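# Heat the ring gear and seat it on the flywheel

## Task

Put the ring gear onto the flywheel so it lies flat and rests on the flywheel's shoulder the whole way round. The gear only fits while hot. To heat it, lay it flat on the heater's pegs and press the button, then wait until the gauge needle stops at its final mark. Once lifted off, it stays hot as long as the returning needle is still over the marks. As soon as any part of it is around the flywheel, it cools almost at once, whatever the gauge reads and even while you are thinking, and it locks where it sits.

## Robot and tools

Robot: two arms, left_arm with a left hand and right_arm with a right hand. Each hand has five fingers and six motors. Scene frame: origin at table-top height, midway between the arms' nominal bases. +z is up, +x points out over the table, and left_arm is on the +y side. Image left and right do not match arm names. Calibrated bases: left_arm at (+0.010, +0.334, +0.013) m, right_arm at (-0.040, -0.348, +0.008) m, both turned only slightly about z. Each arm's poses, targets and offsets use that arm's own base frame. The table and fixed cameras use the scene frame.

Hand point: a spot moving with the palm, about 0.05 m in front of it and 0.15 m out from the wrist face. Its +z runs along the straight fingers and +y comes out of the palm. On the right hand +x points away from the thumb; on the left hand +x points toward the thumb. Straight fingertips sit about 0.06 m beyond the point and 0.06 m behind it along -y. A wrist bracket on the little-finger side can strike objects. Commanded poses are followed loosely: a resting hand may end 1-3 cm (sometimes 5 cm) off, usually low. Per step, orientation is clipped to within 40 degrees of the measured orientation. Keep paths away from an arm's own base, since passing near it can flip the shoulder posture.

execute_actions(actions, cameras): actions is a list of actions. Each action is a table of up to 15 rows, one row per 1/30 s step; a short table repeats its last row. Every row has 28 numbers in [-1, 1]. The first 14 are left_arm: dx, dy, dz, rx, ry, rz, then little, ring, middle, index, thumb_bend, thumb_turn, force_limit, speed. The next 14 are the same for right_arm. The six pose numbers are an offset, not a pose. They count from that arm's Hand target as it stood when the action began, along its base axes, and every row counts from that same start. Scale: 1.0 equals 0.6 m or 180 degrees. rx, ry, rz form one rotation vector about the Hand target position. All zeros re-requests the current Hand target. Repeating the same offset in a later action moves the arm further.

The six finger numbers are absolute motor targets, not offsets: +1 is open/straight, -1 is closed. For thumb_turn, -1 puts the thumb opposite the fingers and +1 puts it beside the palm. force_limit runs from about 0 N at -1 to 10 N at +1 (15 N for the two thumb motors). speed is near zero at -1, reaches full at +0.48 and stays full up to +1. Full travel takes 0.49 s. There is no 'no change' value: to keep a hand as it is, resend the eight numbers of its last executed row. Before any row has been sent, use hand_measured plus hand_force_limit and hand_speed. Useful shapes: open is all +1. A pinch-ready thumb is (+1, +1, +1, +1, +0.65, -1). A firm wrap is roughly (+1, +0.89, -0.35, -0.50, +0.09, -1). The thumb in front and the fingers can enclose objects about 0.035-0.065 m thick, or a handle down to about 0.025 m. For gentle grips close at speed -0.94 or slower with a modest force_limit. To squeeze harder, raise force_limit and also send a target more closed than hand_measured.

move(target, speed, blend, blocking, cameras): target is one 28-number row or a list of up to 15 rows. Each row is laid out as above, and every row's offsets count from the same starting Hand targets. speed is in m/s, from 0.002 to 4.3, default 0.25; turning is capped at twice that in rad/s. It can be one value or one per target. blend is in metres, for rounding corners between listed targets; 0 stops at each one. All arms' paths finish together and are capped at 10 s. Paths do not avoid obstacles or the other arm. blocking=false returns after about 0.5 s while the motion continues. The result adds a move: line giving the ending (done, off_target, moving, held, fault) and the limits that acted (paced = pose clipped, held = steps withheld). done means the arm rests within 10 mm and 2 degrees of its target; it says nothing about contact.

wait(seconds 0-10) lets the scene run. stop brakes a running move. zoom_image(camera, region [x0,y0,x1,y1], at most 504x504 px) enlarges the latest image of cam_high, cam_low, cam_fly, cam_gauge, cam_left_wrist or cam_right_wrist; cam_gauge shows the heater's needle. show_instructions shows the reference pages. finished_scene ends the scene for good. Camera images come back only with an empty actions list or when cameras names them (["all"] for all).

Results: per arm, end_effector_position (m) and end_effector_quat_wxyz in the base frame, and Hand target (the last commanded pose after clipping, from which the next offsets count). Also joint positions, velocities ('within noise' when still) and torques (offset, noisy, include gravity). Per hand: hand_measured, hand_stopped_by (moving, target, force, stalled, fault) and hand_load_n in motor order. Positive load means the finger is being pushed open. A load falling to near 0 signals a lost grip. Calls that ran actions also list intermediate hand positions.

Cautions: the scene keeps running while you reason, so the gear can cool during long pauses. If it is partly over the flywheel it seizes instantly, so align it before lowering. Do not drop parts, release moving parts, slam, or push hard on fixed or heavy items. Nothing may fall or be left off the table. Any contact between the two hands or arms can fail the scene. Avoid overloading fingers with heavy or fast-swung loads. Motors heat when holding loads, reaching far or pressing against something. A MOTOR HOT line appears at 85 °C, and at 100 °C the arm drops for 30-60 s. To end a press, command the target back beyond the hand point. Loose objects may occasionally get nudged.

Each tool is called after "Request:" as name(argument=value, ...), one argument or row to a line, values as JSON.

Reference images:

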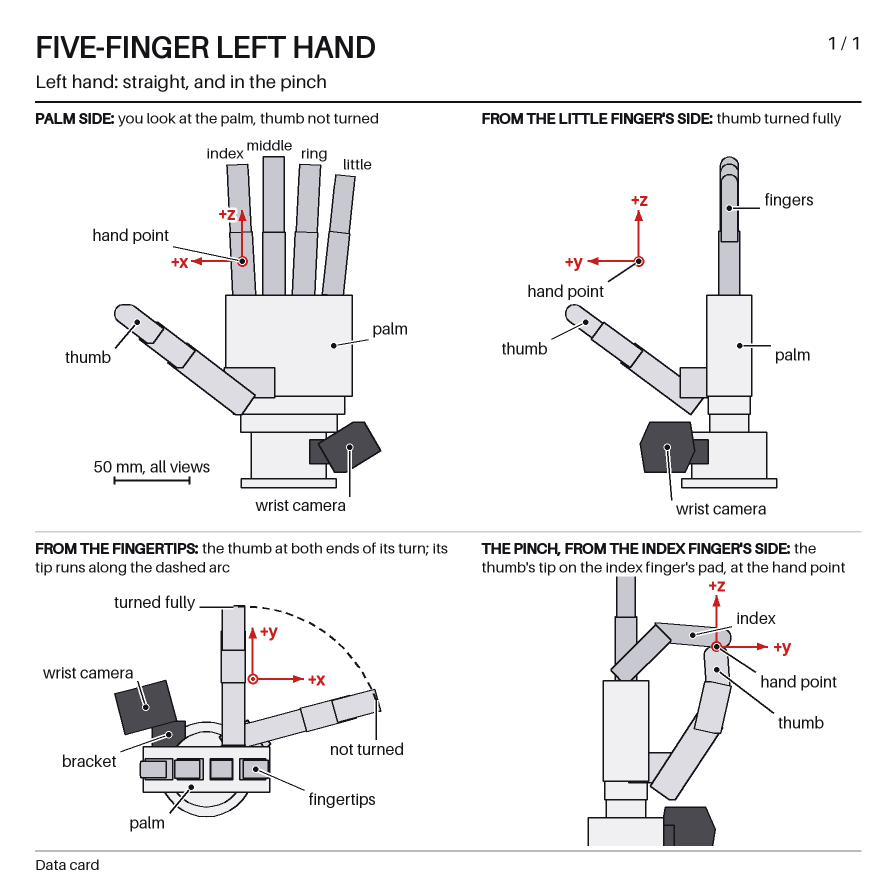

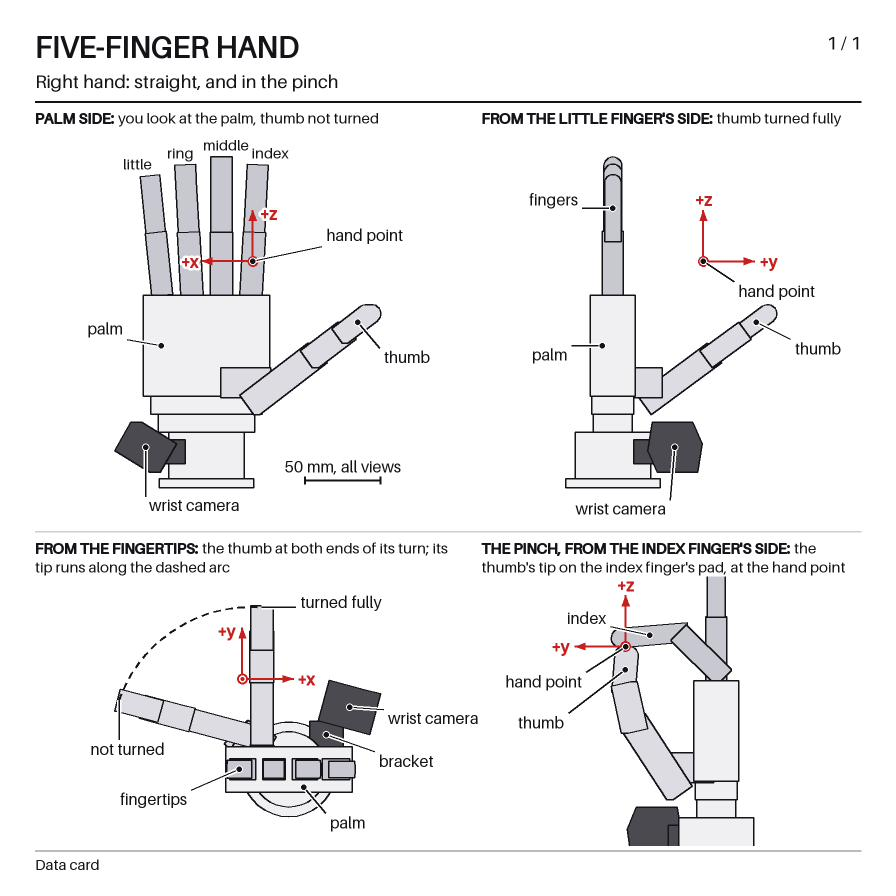

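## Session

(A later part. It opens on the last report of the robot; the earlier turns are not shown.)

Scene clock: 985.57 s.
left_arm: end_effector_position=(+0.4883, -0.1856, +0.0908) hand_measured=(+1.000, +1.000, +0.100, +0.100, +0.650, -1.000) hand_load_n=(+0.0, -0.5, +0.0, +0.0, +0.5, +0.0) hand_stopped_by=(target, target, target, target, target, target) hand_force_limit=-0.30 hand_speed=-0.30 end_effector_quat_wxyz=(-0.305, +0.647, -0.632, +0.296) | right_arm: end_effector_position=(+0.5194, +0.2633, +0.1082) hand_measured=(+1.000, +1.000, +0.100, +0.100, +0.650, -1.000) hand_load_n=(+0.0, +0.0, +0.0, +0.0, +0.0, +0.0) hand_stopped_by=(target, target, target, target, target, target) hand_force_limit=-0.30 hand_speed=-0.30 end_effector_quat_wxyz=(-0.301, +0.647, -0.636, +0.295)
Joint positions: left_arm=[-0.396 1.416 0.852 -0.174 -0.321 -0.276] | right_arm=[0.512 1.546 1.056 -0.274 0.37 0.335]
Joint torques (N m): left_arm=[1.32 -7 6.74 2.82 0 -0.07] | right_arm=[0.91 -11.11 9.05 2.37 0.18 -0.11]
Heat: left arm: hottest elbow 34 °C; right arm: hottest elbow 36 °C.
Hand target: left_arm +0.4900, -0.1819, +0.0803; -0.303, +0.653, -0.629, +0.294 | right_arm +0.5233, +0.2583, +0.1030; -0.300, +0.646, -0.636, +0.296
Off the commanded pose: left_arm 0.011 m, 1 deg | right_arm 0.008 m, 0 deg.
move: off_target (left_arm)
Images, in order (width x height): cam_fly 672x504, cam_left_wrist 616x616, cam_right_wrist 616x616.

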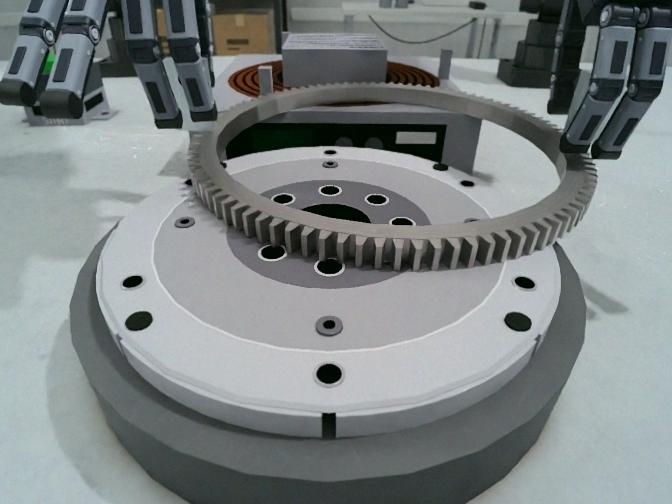

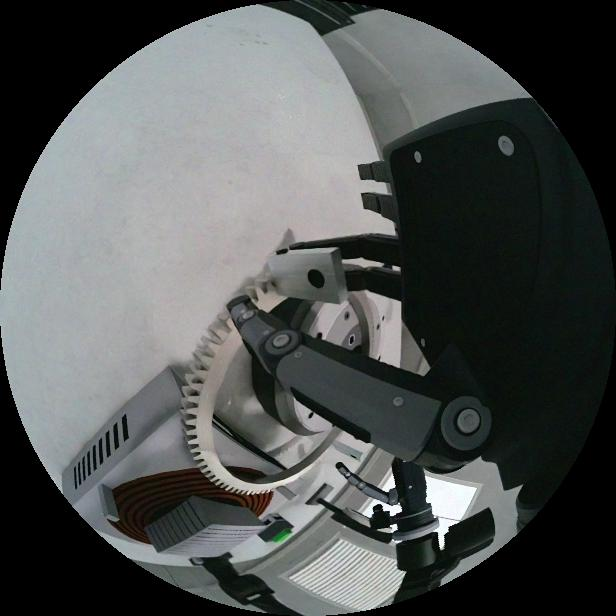

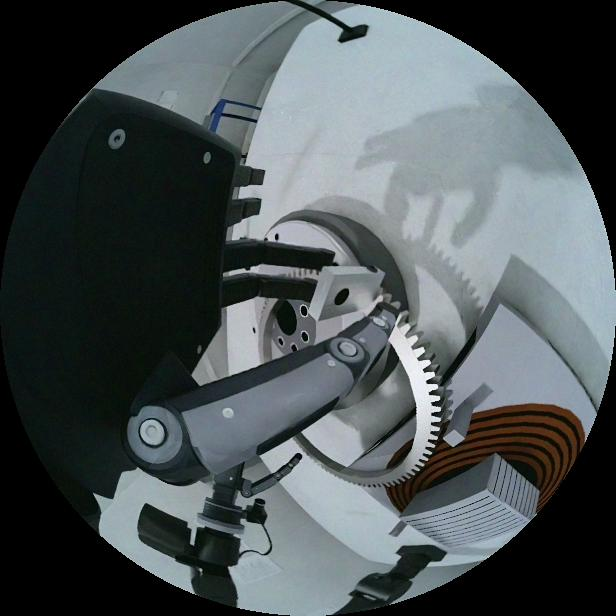

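Request:
move(
  target=[0.0,0.02,0.012,0,0,0,1,1,0.1,0.1,0.65,-1,-0.3,-0.3,0,-0.003,0,0,0,0,1,1,0.1,0.1,0.65,-1,-0.3,-0.3],
  speed=0.08,
  cameras=["cam_fly","cam_left_wrist","cam_right_wrist"],
)

Request:
zoom_image(
  camera="cam_fly",
  region=[512, 20, 672, 180],
)

Request:
zoom_image(
  camera="cam_left_wrist",
  region=[180, 200, 360, 380],
)

Scene clock: 1004.47 s.
left_arm: end_effector_position=(+0.4922, -0.1752, +0.0906) hand_measured=(+1.000, +1.000, +0.100, +0.100, +0.650, -1.000) hand_load_n=(+0.0, +0.0, +0.0, +0.0, +0.0, +0.0) hand_stopped_by=(target, target, target, target, target, target) hand_force_limit=-0.30 hand_speed=-0.30 end_effector_quat_wxyz=(-0.302, +0.653, -0.628, +0.296) | right_arm: end_effector_position=(+0.5199, +0.2622, +0.1081) hand_measured=(+1.000, +1.000, +0.100, +0.100, +0.650, -1.000) hand_load_n=(+0.0, +0.0, +0.0, +0.0, +0.0, +0.0) hand_stopped_by=(target, target, target, target, target, target) hand_force_limit=-0.30 hand_speed=-0.30 end_effector_quat_wxyz=(-0.300, +0.647, -0.636, +0.294)
Joint positions: left_arm=[-0.367 1.416 0.852 -0.173 -0.3 -0.273] | right_arm=[0.51 1.546 1.056 -0.274 0.368 0.333]
Joint torques (N m): left_arm=[1.2 -8.76 6.56 2.29 0.01 0.1] | right_arm=[0.5 -11.22 8.81 2.36 0.16 -0.1]
Heat: left arm: hottest elbow 34 °C; right arm: hottest elbow 35 °C.
Hand target: left_arm +0.4900, -0.1700, +0.0876; -0.303, +0.653, -0.629, +0.294 | right_arm +0.5233, +0.2565, +0.1030; -0.300, +0.646, -0.636, +0.296
Off the commanded pose: left_arm 0.007 m, 0 deg | right_arm 0.008 m, 0 deg.
move: done
Images, in order (width x height): cam_fly 672x504, cam_left_wrist 616x616, cam_right_wrist 616x616.

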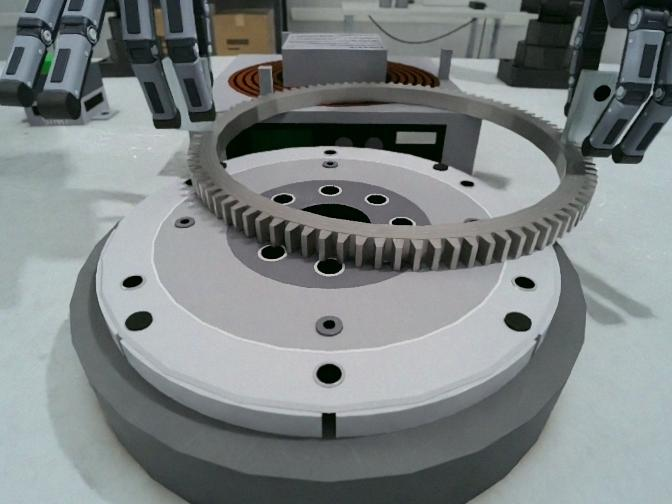

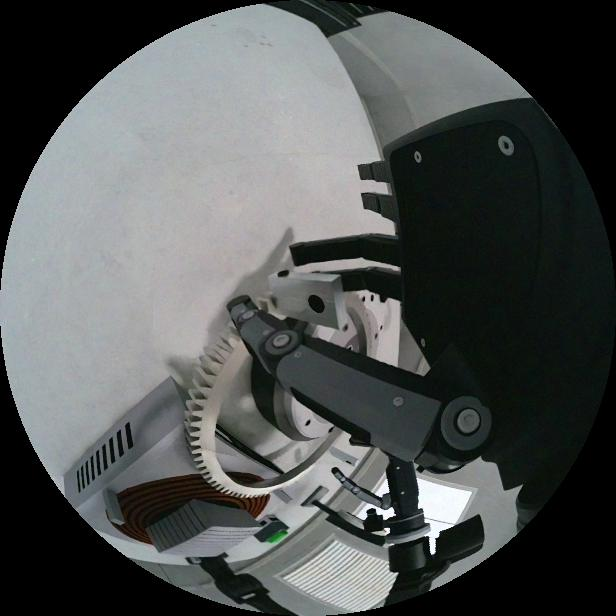

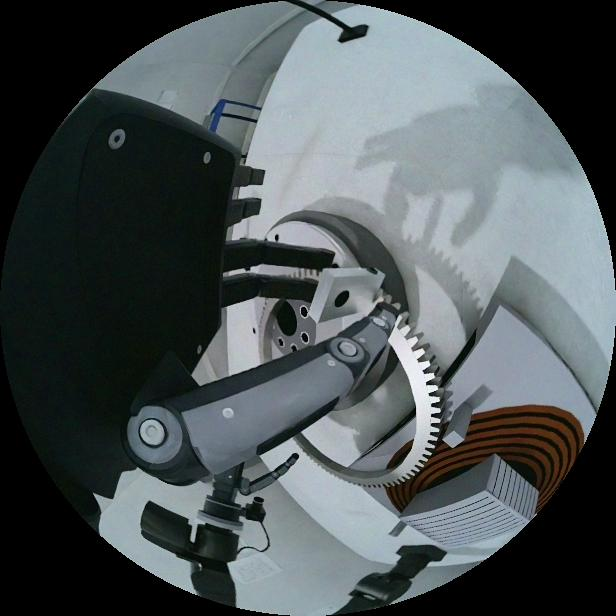

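Scaled by 3.150.

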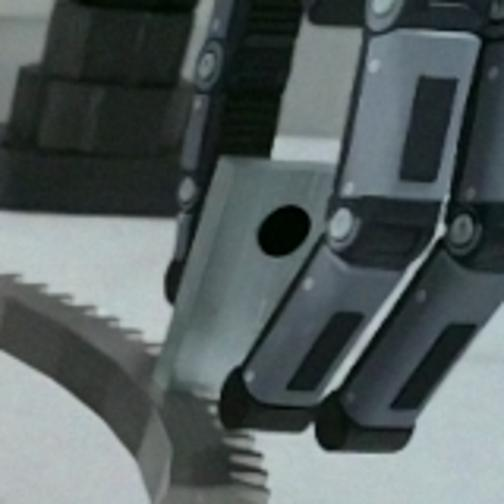

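Scaled by 2.800 from the camera's 616x616 image, which has a finer 880x880 frame.

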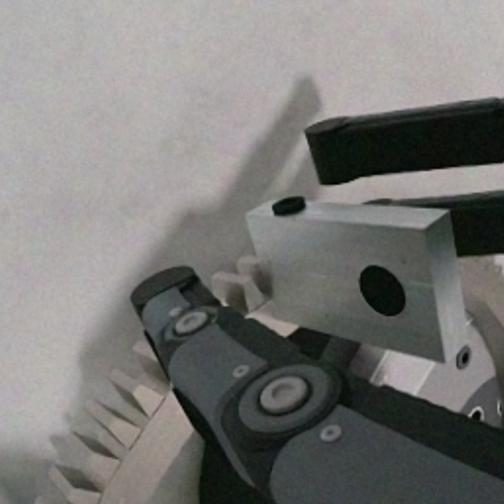

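Request:
execute_actions(
  actions=[
    [[0,0,0,0,0,0,1,1,-0.35,-0.4,0.15,-1,-0.8,-0.9,0,0,0,0,0,0,1,1,-0.35,-0.4,0.15,-1,-0.8,-0.9]],
  ],
  cameras=["cam_fly"],
)

Request:
zoom_image(
  camera="cam_fly",
  region=[130, 20, 290, 180],
)

Request:
zoom_image(
  camera="cam_fly",
  region=[512, 20, 672, 180],
)

Scene clock: 1014.27 s.
left_arm: end_effector_position=(+0.4923, -0.1751, +0.0905) hand_measured=(+1.000, +1.000, -0.086, -0.150, +0.218, -1.000) hand_load_n=(+0.0, +0.0, +0.0, +3.0, +1.5, +0.0) hand_stopped_by=(target, target, force, force, force, target) hand_force_limit=-0.80 hand_speed=-0.90 end_effector_quat_wxyz=(-0.302, +0.653, -0.628, +0.296) | right_arm: end_effector_position=(+0.5205, +0.2621, +0.1084) hand_measured=(+1.000, +1.000, -0.188, -0.234, +0.358, -1.000) hand_load_n=(+0.0, +0.0, +0.0, +0.5, +1.5, +0.0) hand_stopped_by=(target, target, force, force, force, target) hand_force_limit=-0.80 hand_speed=-0.90 end_effector_quat_wxyz=(-0.301, +0.647, -0.636, +0.295)
Joint positions: left_arm=[-0.367 1.416 0.852 -0.173 -0.3 -0.273] | right_arm=[0.509 1.546 1.056 -0.272 0.368 0.333]
Joint torques (N m): left_arm=[1.14 -8.64 6.56 2.25 0 0.11] | right_arm=[0.73 -11.4 8.73 2.41 0.19 -0.09]
Heat: left arm: hottest elbow 34 °C; right arm: hottest elbow 34 °C.
Hand target: left_arm +0.4900, -0.1700, +0.0876; -0.303, +0.653, -0.629, +0.294 | right_arm +0.5233, +0.2565, +0.1030; -0.300, +0.646, -0.636, +0.296
Off the commanded pose: left_arm 0.006 m, 0 deg | right_arm 0.008 m, 0 deg.
Step readings (end_effector_position of left_arm | right_arm):
0: (+0.4922, -0.1752, +0.0906) | (+0.5199, +0.2622, +0.1081)
1: (+0.4922, -0.1752, +0.0906) | (+0.5199, +0.2622, +0.1081)
2: (+0.4922, -0.1752, +0.0906) | (+0.5199, +0.2622, +0.1081)
4: (+0.4922, -0.1752, +0.0906) | (+0.5199, +0.2622, +0.1081)
8: (+0.4922, -0.1752, +0.0906) | (+0.5199, +0.2622, +0.1081)
15: (+0.4922, -0.1752, +0.0906) | (+0.5199, +0.2622, +0.1081)
Images, in order (width x height): cam_fly 672x504.

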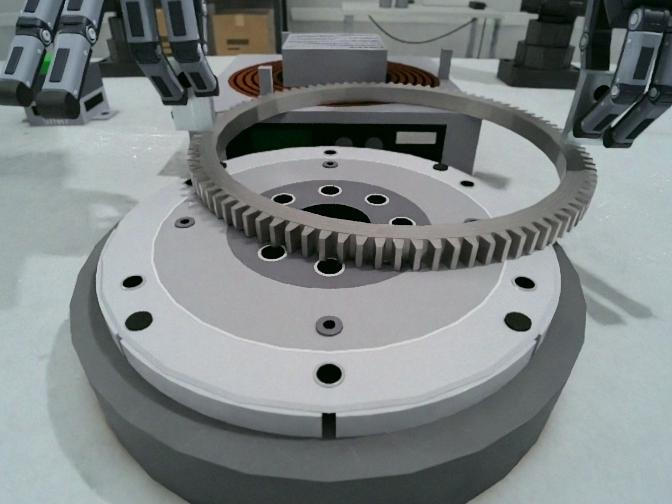

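Scaled by 3.150.

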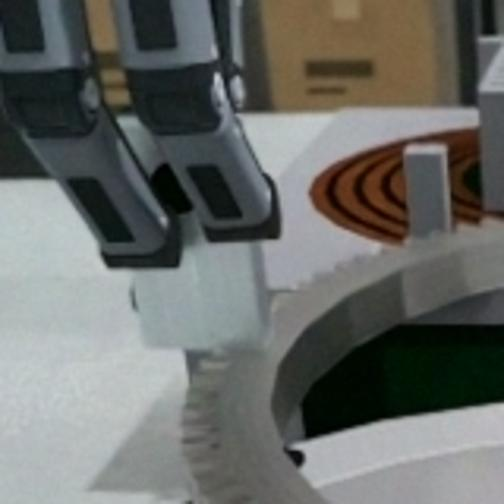

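Scaled by 3.150.

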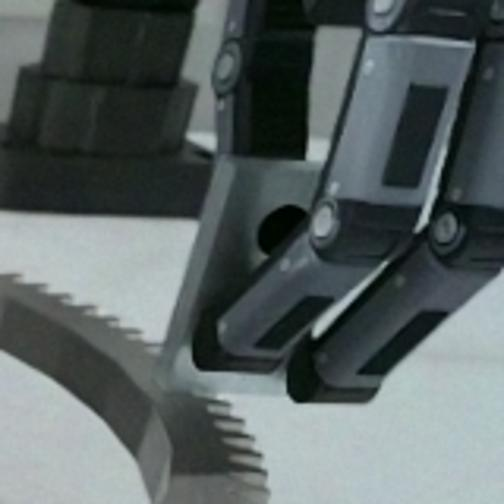

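Request:
move(
  target=[
    [0,0,0.0,0,0,0,1,1,0.1,0.1,0.65,-1,-0.3,-0.3,0,0,0,0,0,0,1,1,-0.35,-0.4,0.15,-1,-0.8,-0.9],
    [0.0,-0.013,0.02,0,0,0,1,1,0.1,0.1,0.65,-1,-0.3,-0.3,0,0,0,0,0,0,1,1,-0.35,-0.4,0.15,-1,-0.8,-0.9],
  ],
  speed=0.06,
  cameras=["cam_fly","cam_left_wrist"],
)

Request:
zoom_image(
  camera="cam_fly",
  region=[512, 20, 672, 180],
)

Scene clock: 1024.33 s.
left_arm: end_effector_position=(+0.4884, -0.1721, +0.0891) hand_measured=(+1.000, +1.000, +0.100, +0.100, +0.650, -1.000) hand_load_n=(+0.0, +0.0, +0.0, +0.0, +0.0, +0.0) hand_stopped_by=(target, target, target, target, target, target) hand_force_limit=-0.30 hand_speed=-0.30 end_effector_quat_wxyz=(-0.302, +0.655, -0.630, +0.287) | right_arm: end_effector_position=(+0.5205, +0.2621, +0.1084) hand_measured=(+1.000, +1.000, -0.188, -0.234, +0.358, -1.000) hand_load_n=(+0.0, +0.0, +0.0, +0.5, +1.5, +0.0) hand_stopped_by=(target, target, force, force, force, target) hand_force_limit=-0.80 hand_speed=-0.90 end_effector_quat_wxyz=(-0.301, +0.647, -0.636, +0.295)
Joint positions: left_arm=[-0.367 1.412 0.852 -0.195 -0.308 -0.272] | right_arm=[0.509 1.546 1.056 -0.272 0.368 0.333]
Joint torques (N m): left_arm=[-0.26 -9.17 8.55 1.44 -0.21 -0.02] | right_arm=[0.97 -11.11 8.81 2.28 0.14 -0.11]
Heat: left arm: hottest elbow 34 °C; right arm: hottest elbow 34 °C.
Hand target: left_arm +0.4900, -0.1777, +0.0995; -0.303, +0.653, -0.629, +0.293 | right_arm +0.5233, +0.2565, +0.1030; -0.300, +0.646, -0.636, +0.296
Off the commanded pose: left_arm 0.012 m, 1 deg | right_arm 0.008 m, 0 deg.
move: off_target (left_arm)
Images, in order (width x height): cam_fly 672x504, cam_left_wrist 616x616.

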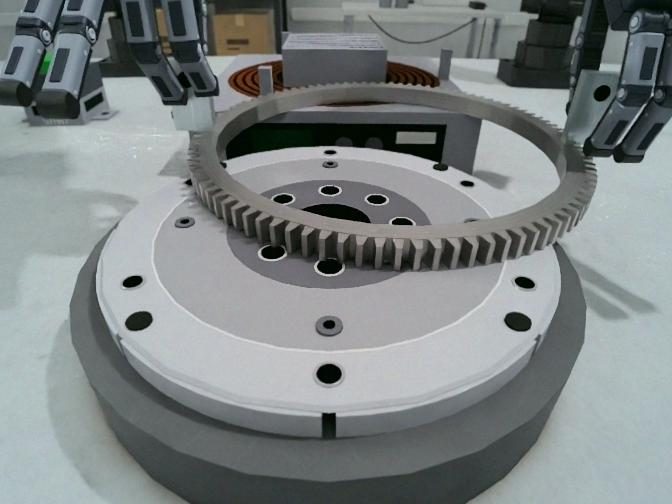

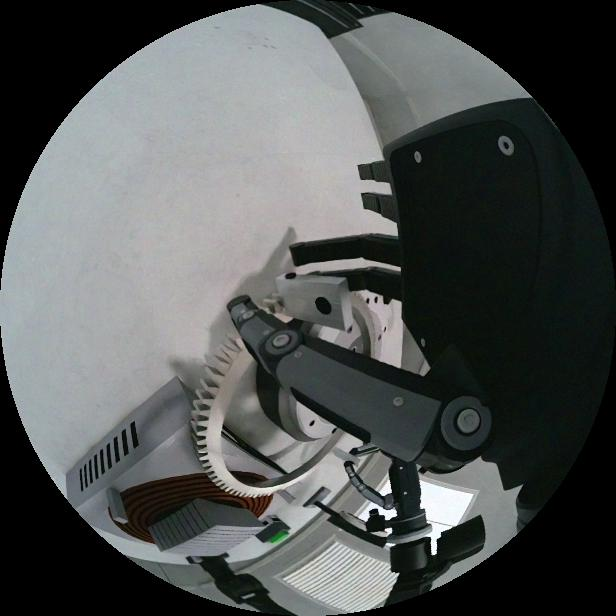

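Scaled by 3.150.

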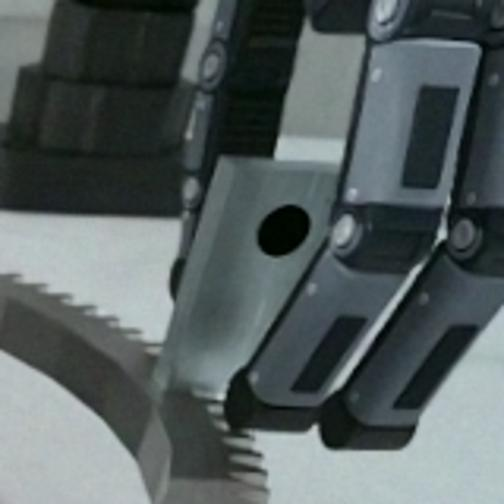

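Request:
move(
  target=[0.0,-0.015,0.02,0,0,0,1,1,0.1,0.1,0.65,-1,-0.3,-0.3,0,0,0,0,0,0,1,1,-0.35,-0.4,0.15,-1,-0.8,-0.9],
  speed=0.06,
  cameras=["cam_fly","cam_left_wrist"],
)

Request:
zoom_image(
  camera="cam_fly",
  region=[512, 20, 672, 180],
)

Scene clock: 1030.00 s.
left_arm: end_effector_position=(+0.4786, -0.1763, +0.0894) hand_measured=(+1.000, +1.000, +0.100, +0.100, +0.650, -1.000) hand_load_n=(+0.0, +0.0, +0.5, +0.5, +0.0, +0.0) hand_stopped_by=(target, target, target, target, target, target) hand_force_limit=-0.30 hand_speed=-0.30 end_effector_quat_wxyz=(-0.299, +0.656, -0.635, +0.277) | right_arm: end_effector_position=(+0.5205, +0.2621, +0.1084) hand_measured=(+1.000, +1.000, -0.188, -0.234, +0.358, -1.000) hand_load_n=(+0.0, +0.0, +0.0, +0.5, +1.5, +0.0) hand_stopped_by=(target, target, force, force, force, target) hand_force_limit=-0.80 hand_speed=-0.90 end_effector_quat_wxyz=(-0.301, +0.647, -0.636, +0.295)
Joint positions: left_arm=[-0.387 1.4 0.852 -0.233 -0.324 -0.283] | right_arm=[0.509 1.546 1.056 -0.272 0.368 0.333]
Joint torques (N m): left_arm=[-0.15 -9.05 10.63 1.31 -0.19 -0.08] | right_arm=[0.67 -11.34 8.79 2.32 0.17 -0.09]
Heat: left arm: hottest elbow 34 °C; right arm: hottest elbow 33 °C.
Hand target: left_arm +0.4900, -0.1866, +0.1115; -0.303, +0.653, -0.629, +0.293 | right_arm +0.5233, +0.2565, +0.1030; -0.300, +0.646, -0.636, +0.296
Off the commanded pose: left_arm 0.027 m, 2 deg | right_arm 0.008 m, 0 deg.
move: off_target (left_arm)
Images, in order (width x height): cam_fly 672x504, cam_left_wrist 616x616.

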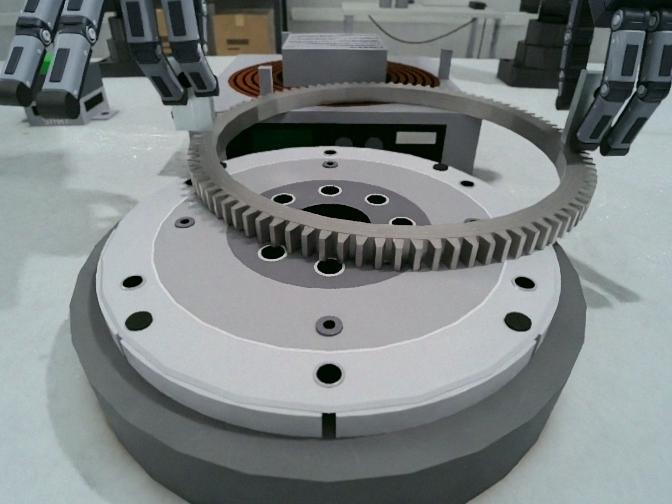

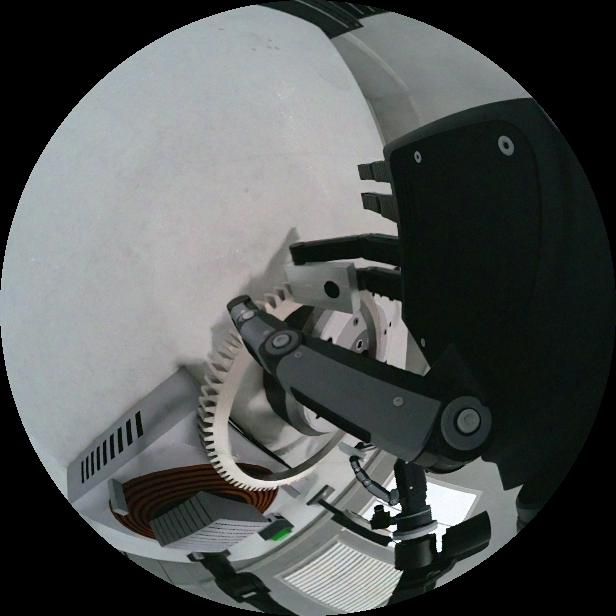

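Scaled by 3.150.

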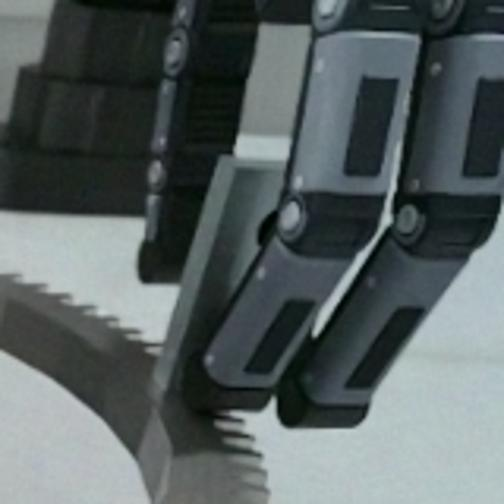

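Request:
move(
  target=[0.02,-0.012,0.0,0,0,0,1,1,0.1,0.1,0.65,-1,-0.3,-0.3,0,0,0,0,0,0,1,1,-0.35,-0.4,0.15,-1,-0.8,-0.9],
  speed=0.06,
  cameras=["cam_fly","cam_left_wrist"],
)

Request:
zoom_image(
  camera="cam_fly",
  region=[512, 20, 672, 180],
)

Request:
zoom_image(
  camera="cam_left_wrist",
  region=[180, 200, 360, 380],
)

Scene clock: 1040.60 s.
left_arm: end_effector_position=(+0.4886, -0.1832, +0.1009) hand_measured=(+1.000, +1.000, +0.100, +0.100, +0.650, -1.000) hand_load_n=(+0.0, -0.5, +0.0, +0.0, +0.0, +0.0) hand_stopped_by=(target, target, target, target, target, target) hand_force_limit=-0.30 hand_speed=-0.30 end_effector_quat_wxyz=(-0.303, +0.654, -0.632, +0.286) | right_arm: end_effector_position=(+0.5205, +0.2621, +0.1084) hand_measured=(+1.000, +1.000, -0.188, -0.234, +0.358, -1.000) hand_load_n=(+0.0, +0.0, +0.0, +0.5, +2.0, +0.0) hand_stopped_by=(target, target, force, force, force, target) hand_force_limit=-0.80 hand_speed=-0.90 end_effector_quat_wxyz=(-0.301, +0.647, -0.636, +0.295)
Joint positions: left_arm=[-0.393 1.405 0.883 -0.238 -0.326 -0.286] | right_arm=[0.509 1.546 1.056 -0.272 0.368 0.333]
Joint torques (N m): left_arm=[-0.21 -6.95 11.14 1.48 -0.22 -0.07] | right_arm=[0.56 -11.4 8.9 2.25 0.19 -0.07]
Heat: left arm: hottest elbow 35 °C; right arm: hottest elbow 33 °C.
Hand target: left_arm +0.5020, -0.1938, +0.1115; -0.303, +0.653, -0.629, +0.294 | right_arm +0.5233, +0.2565, +0.1030; -0.300, +0.646, -0.636, +0.296
Off the commanded pose: left_arm 0.020 m, 1 deg | right_arm 0.008 m, 0 deg.
move: off_target (left_arm)
Images, in order (width x height): cam_fly 672x504, cam_left_wrist 616x616.

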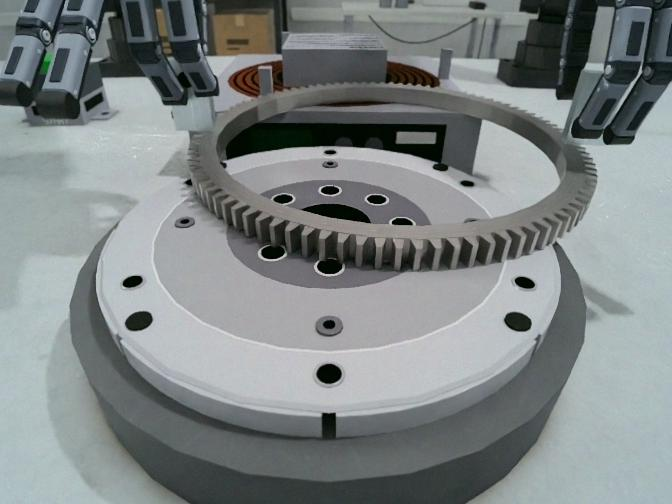

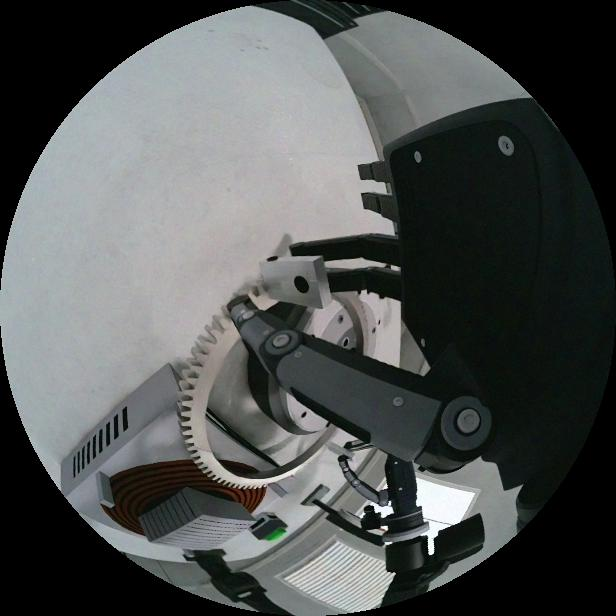

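Scaled by 3.150.

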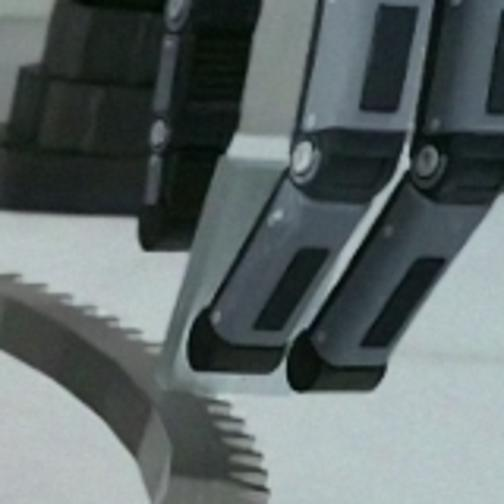

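Scaled by 2.800 from the camera's 616x616 image, which has a finer 880x880 frame.

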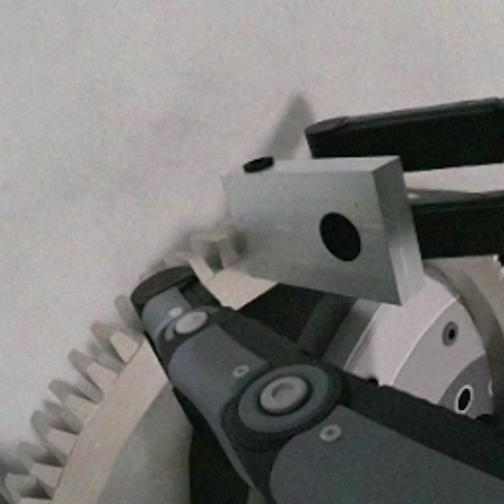

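Request:
execute_actions(
  actions=[
    [[0,0,0,0,0,0,1,1,-0.35,-0.4,0.15,-1,-0.8,-0.9,0,0,0,0,0,0,1,1,-0.35,-0.4,0.15,-1,-0.8,-0.9]],
  ],
  cameras=["cam_fly"],
)

Request:
zoom_image(
  camera="cam_fly",
  region=[512, 20, 672, 180],
)

Scene clock: 1048.80 s.
left_arm: end_effector_position=(+0.4892, -0.1831, +0.1008) hand_measured=(+1.000, +1.000, -0.038, -0.104, +0.160, -1.000) hand_load_n=(+0.0, +0.0, +0.0, +2.0, +1.0, +0.0) hand_stopped_by=(target, target, force, force, moving, target) hand_force_limit=-0.80 hand_speed=-0.90 end_effector_quat_wxyz=(-0.303, +0.654, -0.631, +0.286) | right_arm: end_effector_position=(+0.5205, +0.2621, +0.1084) hand_measured=(+1.000, +1.000, -0.188, -0.234, +0.358, -1.000) hand_load_n=(+0.0, +0.0, +0.0, +1.0, +1.5, +0.0) hand_stopped_by=(target, target, force, force, force, target) hand_force_limit=-0.80 hand_speed=-0.90 end_effector_quat_wxyz=(-0.301, +0.647, -0.636, +0.295)
Joint positions: left_arm=[-0.393 1.407 0.885 -0.238 -0.328 -0.286] | right_arm=[0.509 1.546 1.056 -0.272 0.368 0.333]
Joint torques (N m): left_arm=[-0.21 -7 11.07 1.48 -0.14 -0.06] | right_arm=[0.62 -11.16 8.8 2.45 0.18 -0.1]
Heat: left arm: hottest elbow 36 °C; right arm: hottest elbow 33 °C.
Hand target: left_arm +0.5021, -0.1938, +0.1115; -0.303, +0.653, -0.629, +0.294 | right_arm +0.5233, +0.2565, +0.1030; -0.300, +0.646, -0.636, +0.296
Off the commanded pose: left_arm 0.020 m, 1 deg | right_arm 0.008 m, 0 deg.
not at rest: the robot was still moving 3 seconds after this call's last action.
Step readings (end_effector_position of left_arm | right_arm):
0: (+0.4886, -0.1832, +0.1009) | (+0.5205, +0.2621, +0.1084)
1: (+0.4886, -0.1832, +0.1009) | (+0.5205, +0.2621, +0.1084)
2: (+0.4886, -0.1832, +0.1009) | (+0.5205, +0.2621, +0.1084)
4: (+0.4886, -0.1832, +0.1009) | (+0.5205, +0.2621, +0.1084)
8: (+0.4886, -0.1832, +0.1009) | (+0.5205, +0.2621, +0.1084)
15: (+0.4886, -0.1832, +0.1009) | (+0.5205, +0.2621, +0.1084)
Images, in order (width x height): cam_fly 672x504.

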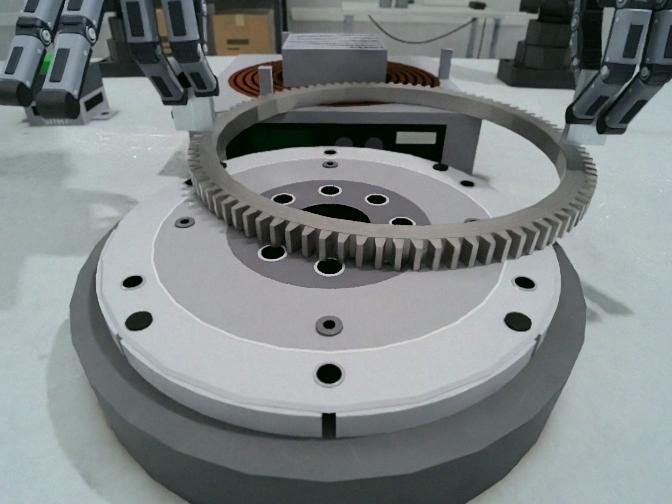

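Scaled by 3.150.

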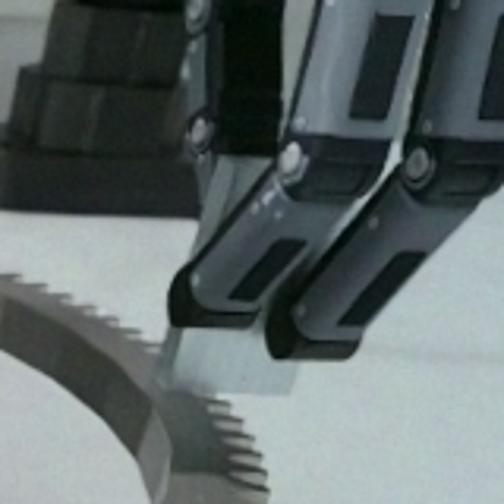

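Request:
execute_actions(
  actions=[
    [[0,0,0,0,0,0,1,1,-0.6,-0.7,-0.3,-1,0.9,-0.92,0,0,0,0,0,0,1,1,-0.6,-0.7,-0.2,-1,0.9,-0.92]],
  ],
  cameras=["cam_fly","cam_left_wrist","cam_right_wrist"],
)

Request:
zoom_image(
  camera="cam_left_wrist",
  region=[180, 200, 360, 380],
)

Request:
zoom_image(
  camera="cam_right_wrist",
  region=[260, 200, 440, 380],
)

Scene clock: 1060.70 s.
left_arm: end_effector_position=(+0.4893, -0.1833, +0.1004) hand_measured=(+1.000, +1.000, -0.064, -0.122, +0.136, -1.000) hand_load_n=(+0.0, +0.0, +12.5, +10.5, +14.5, +0.0) hand_stopped_by=(target, target, force, force, force, target) hand_force_limit=0.90 hand_speed=-0.92 end_effector_quat_wxyz=(-0.303, +0.654, -0.631, +0.286) | right_arm: end_effector_position=(+0.5211, +0.2624, +0.1083) hand_measured=(+1.000, +1.000, -0.228, -0.268, +0.340, -1.000) hand_load_n=(+0.0, +0.0, +11.0, +9.5, +13.5, +1.5) hand_stopped_by=(target, target, force, force, force, target) hand_force_limit=0.90 hand_speed=-0.92 end_effector_quat_wxyz=(-0.302, +0.646, -0.636, +0.295)
Joint positions: left_arm=[-0.393 1.408 0.885 -0.238 -0.329 -0.287] | right_arm=[0.509 1.547 1.056 -0.269 0.368 0.333]
Joint torques (N m): left_arm=[-0.03 -7.18 11.02 1.46 -0.13 -0.08] | right_arm=[0.62 -11.28 8.76 2.26 0.15 -0.09]
Heat: left arm: hottest elbow 37 °C; right arm: hottest elbow 32 °C.
Hand target: left_arm +0.5020, -0.1938, +0.1115; -0.303, +0.653, -0.629, +0.293 | right_arm +0.5233, +0.2565, +0.1030; -0.300, +0.646, -0.636, +0.296
Off the commanded pose: left_arm 0.020 m, 1 deg | right_arm 0.008 m, 0 deg.
Step readings (end_effector_position of left_arm | right_arm):
0: (+0.4892, -0.1831, +0.1008) | (+0.5205, +0.2621, +0.1084)
1: (+0.4892, -0.1831, +0.1008) | (+0.5205, +0.2621, +0.1084)
2: (+0.4892, -0.1831, +0.1008) | (+0.5205, +0.2621, +0.1084)
4: (+0.4892, -0.1831, +0.1006) | (+0.5205, +0.2621, +0.1082)
8: (+0.4893, -0.1833, +0.1004) | (+0.5211, +0.2624, +0.1083)
15: (+0.4893, -0.1833, +0.1004) | (+0.5211, +0.2624, +0.1083)
Images, in order (width x height): cam_fly 672x504, cam_left_wrist 616x616, cam_right_wrist 616x616.

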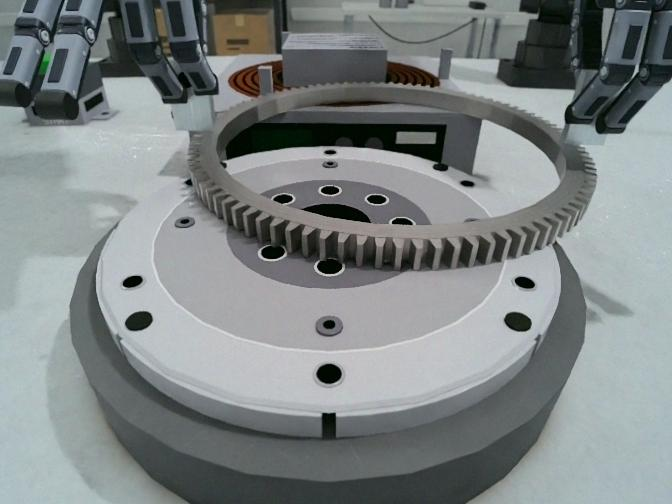

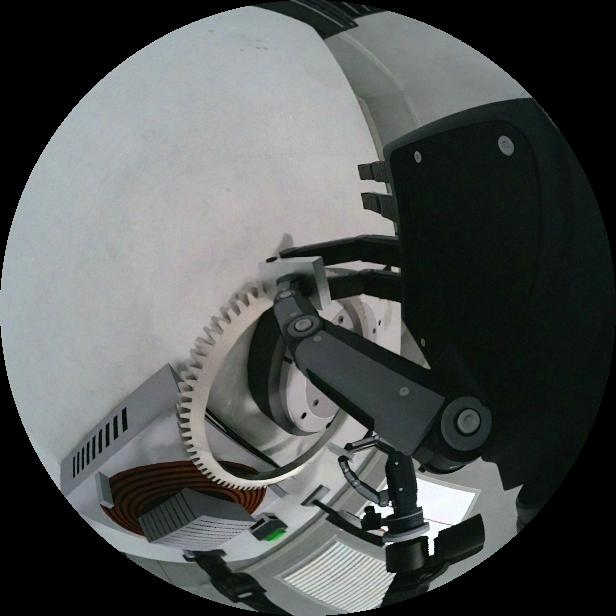

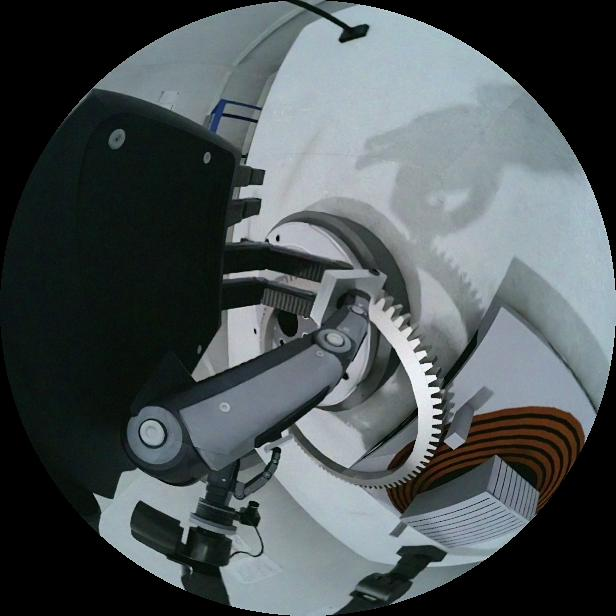

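Scaled by 2.800 from the camera's 616x616 image, which has a finer 880x880 frame.

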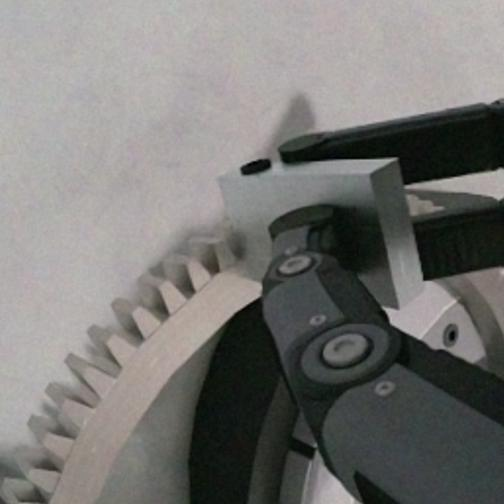

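Scaled by 2.800 from the camera's 616x616 image, which has a finer 880x880 frame.

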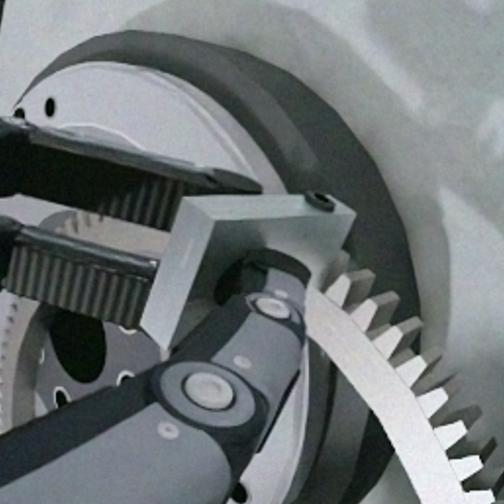

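Request:
move(
  target=[0,0,0.083,0,0,0,1,1,-0.6,-0.7,-0.3,-1,0.9,-0.92,0.015,0,0.108,0,0,0,1,1,-0.6,-0.7,-0.2,-1,0.9,-0.92],
  speed=0.05,
  cameras=["cam_fly","cam_high"],
)

Scene clock: 1069.87 s.
left_arm: end_effector_position=(+0.4776, -0.1841, +0.1076) hand_measured=(+1.000, +1.000, -0.064, -0.122, +0.138, -1.000) hand_load_n=(+0.0, +0.0, +17.5, +12.0, +29.0, +1.0) hand_stopped_by=(target, target, force, force, force, target) hand_force_limit=0.90 hand_speed=-0.92 end_effector_quat_wxyz=(-0.285, +0.659, -0.649, +0.254) | right_arm: end_effector_position=(+0.5100, +0.2594, +0.1127) hand_measured=(+1.000, +1.000, -0.228, -0.268, +0.340, -1.000) hand_load_n=(+0.0, +0.0, +14.0, +5.0, +17.5, +2.0) hand_stopped_by=(target, target, force, force, force, target) hand_force_limit=0.90 hand_speed=-0.92 end_effector_quat_wxyz=(-0.272, +0.659, -0.644, +0.277)
Joint positions: left_arm=[-0.4 1.402 0.937 -0.38 -0.322 -0.292] | right_arm=[0.508 1.542 1.098 -0.397 0.354 0.348]
Joint torques (N m): left_arm=[0.44 -11.52 13.24 1.24 -0.41 -0.01] | right_arm=[-0.26 -15.44 15.61 0.17 0.62 -0.26]
Heat: left arm: hottest elbow 38 °C; right arm: hottest elbow 32 °C.
Hand target: left_arm +0.5020, -0.1940, +0.1613; -0.303, +0.653, -0.629, +0.294 | right_arm +0.5321, +0.2566, +0.1678; -0.300, +0.646, -0.636, +0.296
Off the commanded pose: left_arm 0.060 m, 6 deg | right_arm 0.060 m, 4 deg.
move: off_target (left_arm, right_arm)
Images, in order (width x height): cam_high 672x504, cam_fly 672x504.

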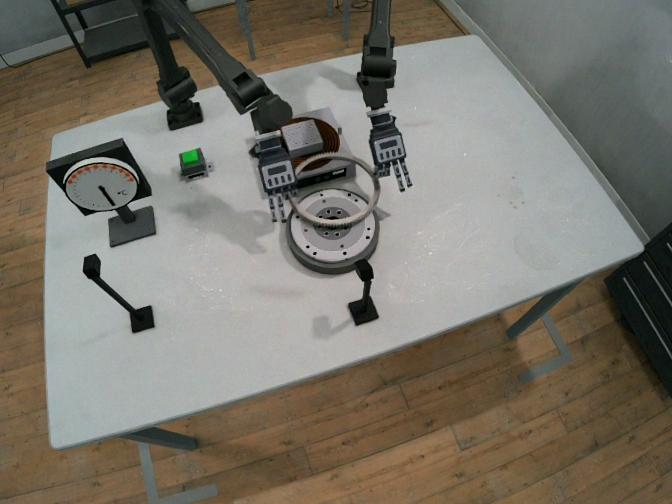

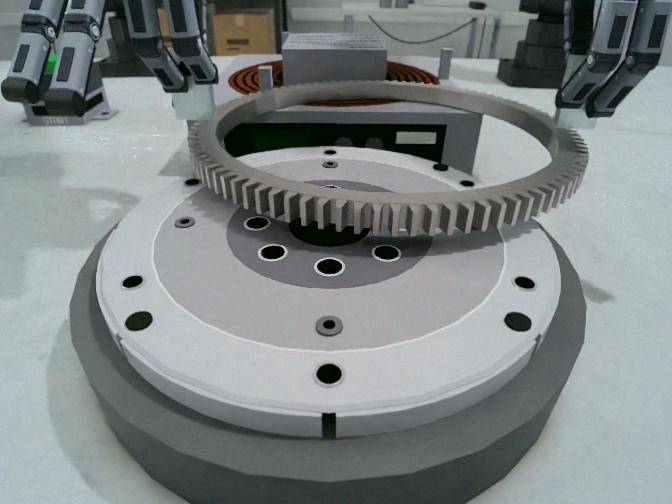

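Request:
move(
  target=[0,0,0.06,0,0,0,1,1,-0.6,-0.7,-0.3,-1,0.9,-0.92,0.01,0,0.075,0,0,0,1,1,-0.6,-0.7,-0.2,-1,0.9,-0.92],
  speed=0.05,
  cameras=["cam_fly","cam_high"],
)

Scene clock: 1076.40 s.
left_arm: end_effector_position=(+0.4756, -0.1841, +0.1350) hand_measured=(+1.000, +1.000, -0.064, -0.122, +0.140, -1.000) hand_load_n=(+0.0, +0.0, +15.5, +13.5, +28.5, +3.0) hand_stopped_by=(target, target, force, force, force, target) hand_force_limit=0.90 hand_speed=-0.92 end_effector_quat_wxyz=(-0.282, +0.659, -0.652, +0.246) | right_arm: end_effector_position=(+0.5111, +0.2591, +0.1336) hand_measured=(+1.000, +1.000, -0.226, -0.268, +0.340, -1.000) hand_load_n=(+0.0, +0.0, +16.0, +2.5, +17.5, +1.5) hand_stopped_by=(target, target, force, force, force, target) hand_force_limit=0.90 hand_speed=-0.92 end_effector_quat_wxyz=(-0.252, +0.667, -0.648, +0.269)
Joint positions: left_arm=[-0.402 1.373 0.995 -0.484 -0.323 -0.292] | right_arm=[0.505 1.542 1.177 -0.522 0.35 0.35]
Joint torques (N m): left_arm=[0.56 -11.69 14.24 1.5 -0.39 -0.01] | right_arm=[0.73 -17.26 17.39 0.4 0.69 -0.32]
Heat: left arm: hottest elbow 38 °C; right arm: hottest elbow 33 °C.
Hand target: left_arm +0.5020, -0.1939, +0.1973; -0.303, +0.653, -0.629, +0.294 | right_arm +0.5383, +0.2565, +0.2129; -0.300, +0.646, -0.636, +0.296
Off the commanded pose: left_arm 0.068 m, 7 deg | right_arm 0.084 m, 7 deg.
move: off_target (left_arm, right_arm)
Images, in order (width x height): cam_high 672x504, cam_fly 672x504.

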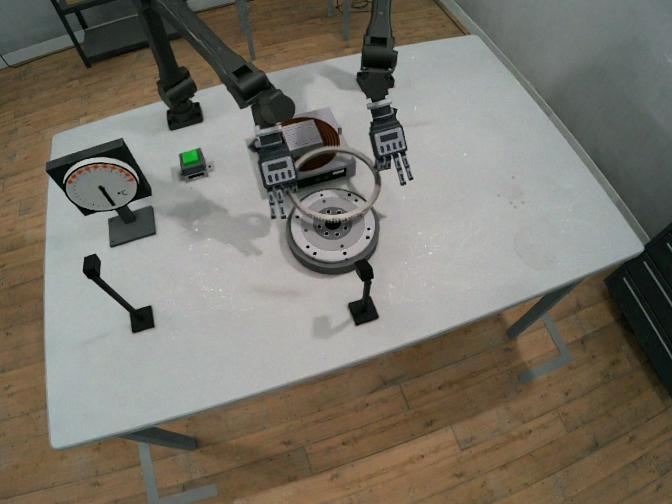

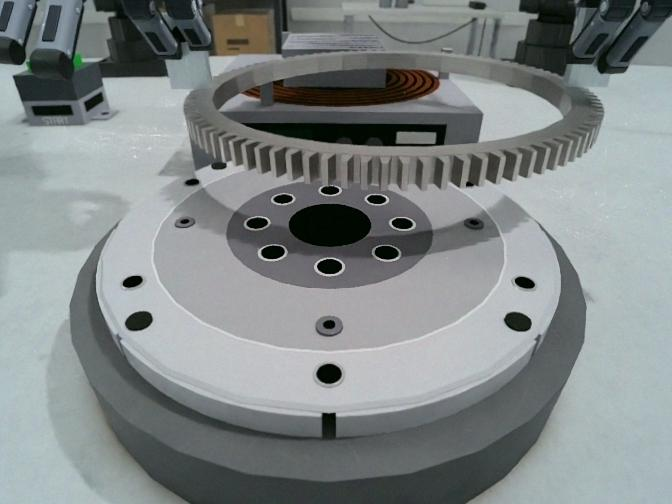

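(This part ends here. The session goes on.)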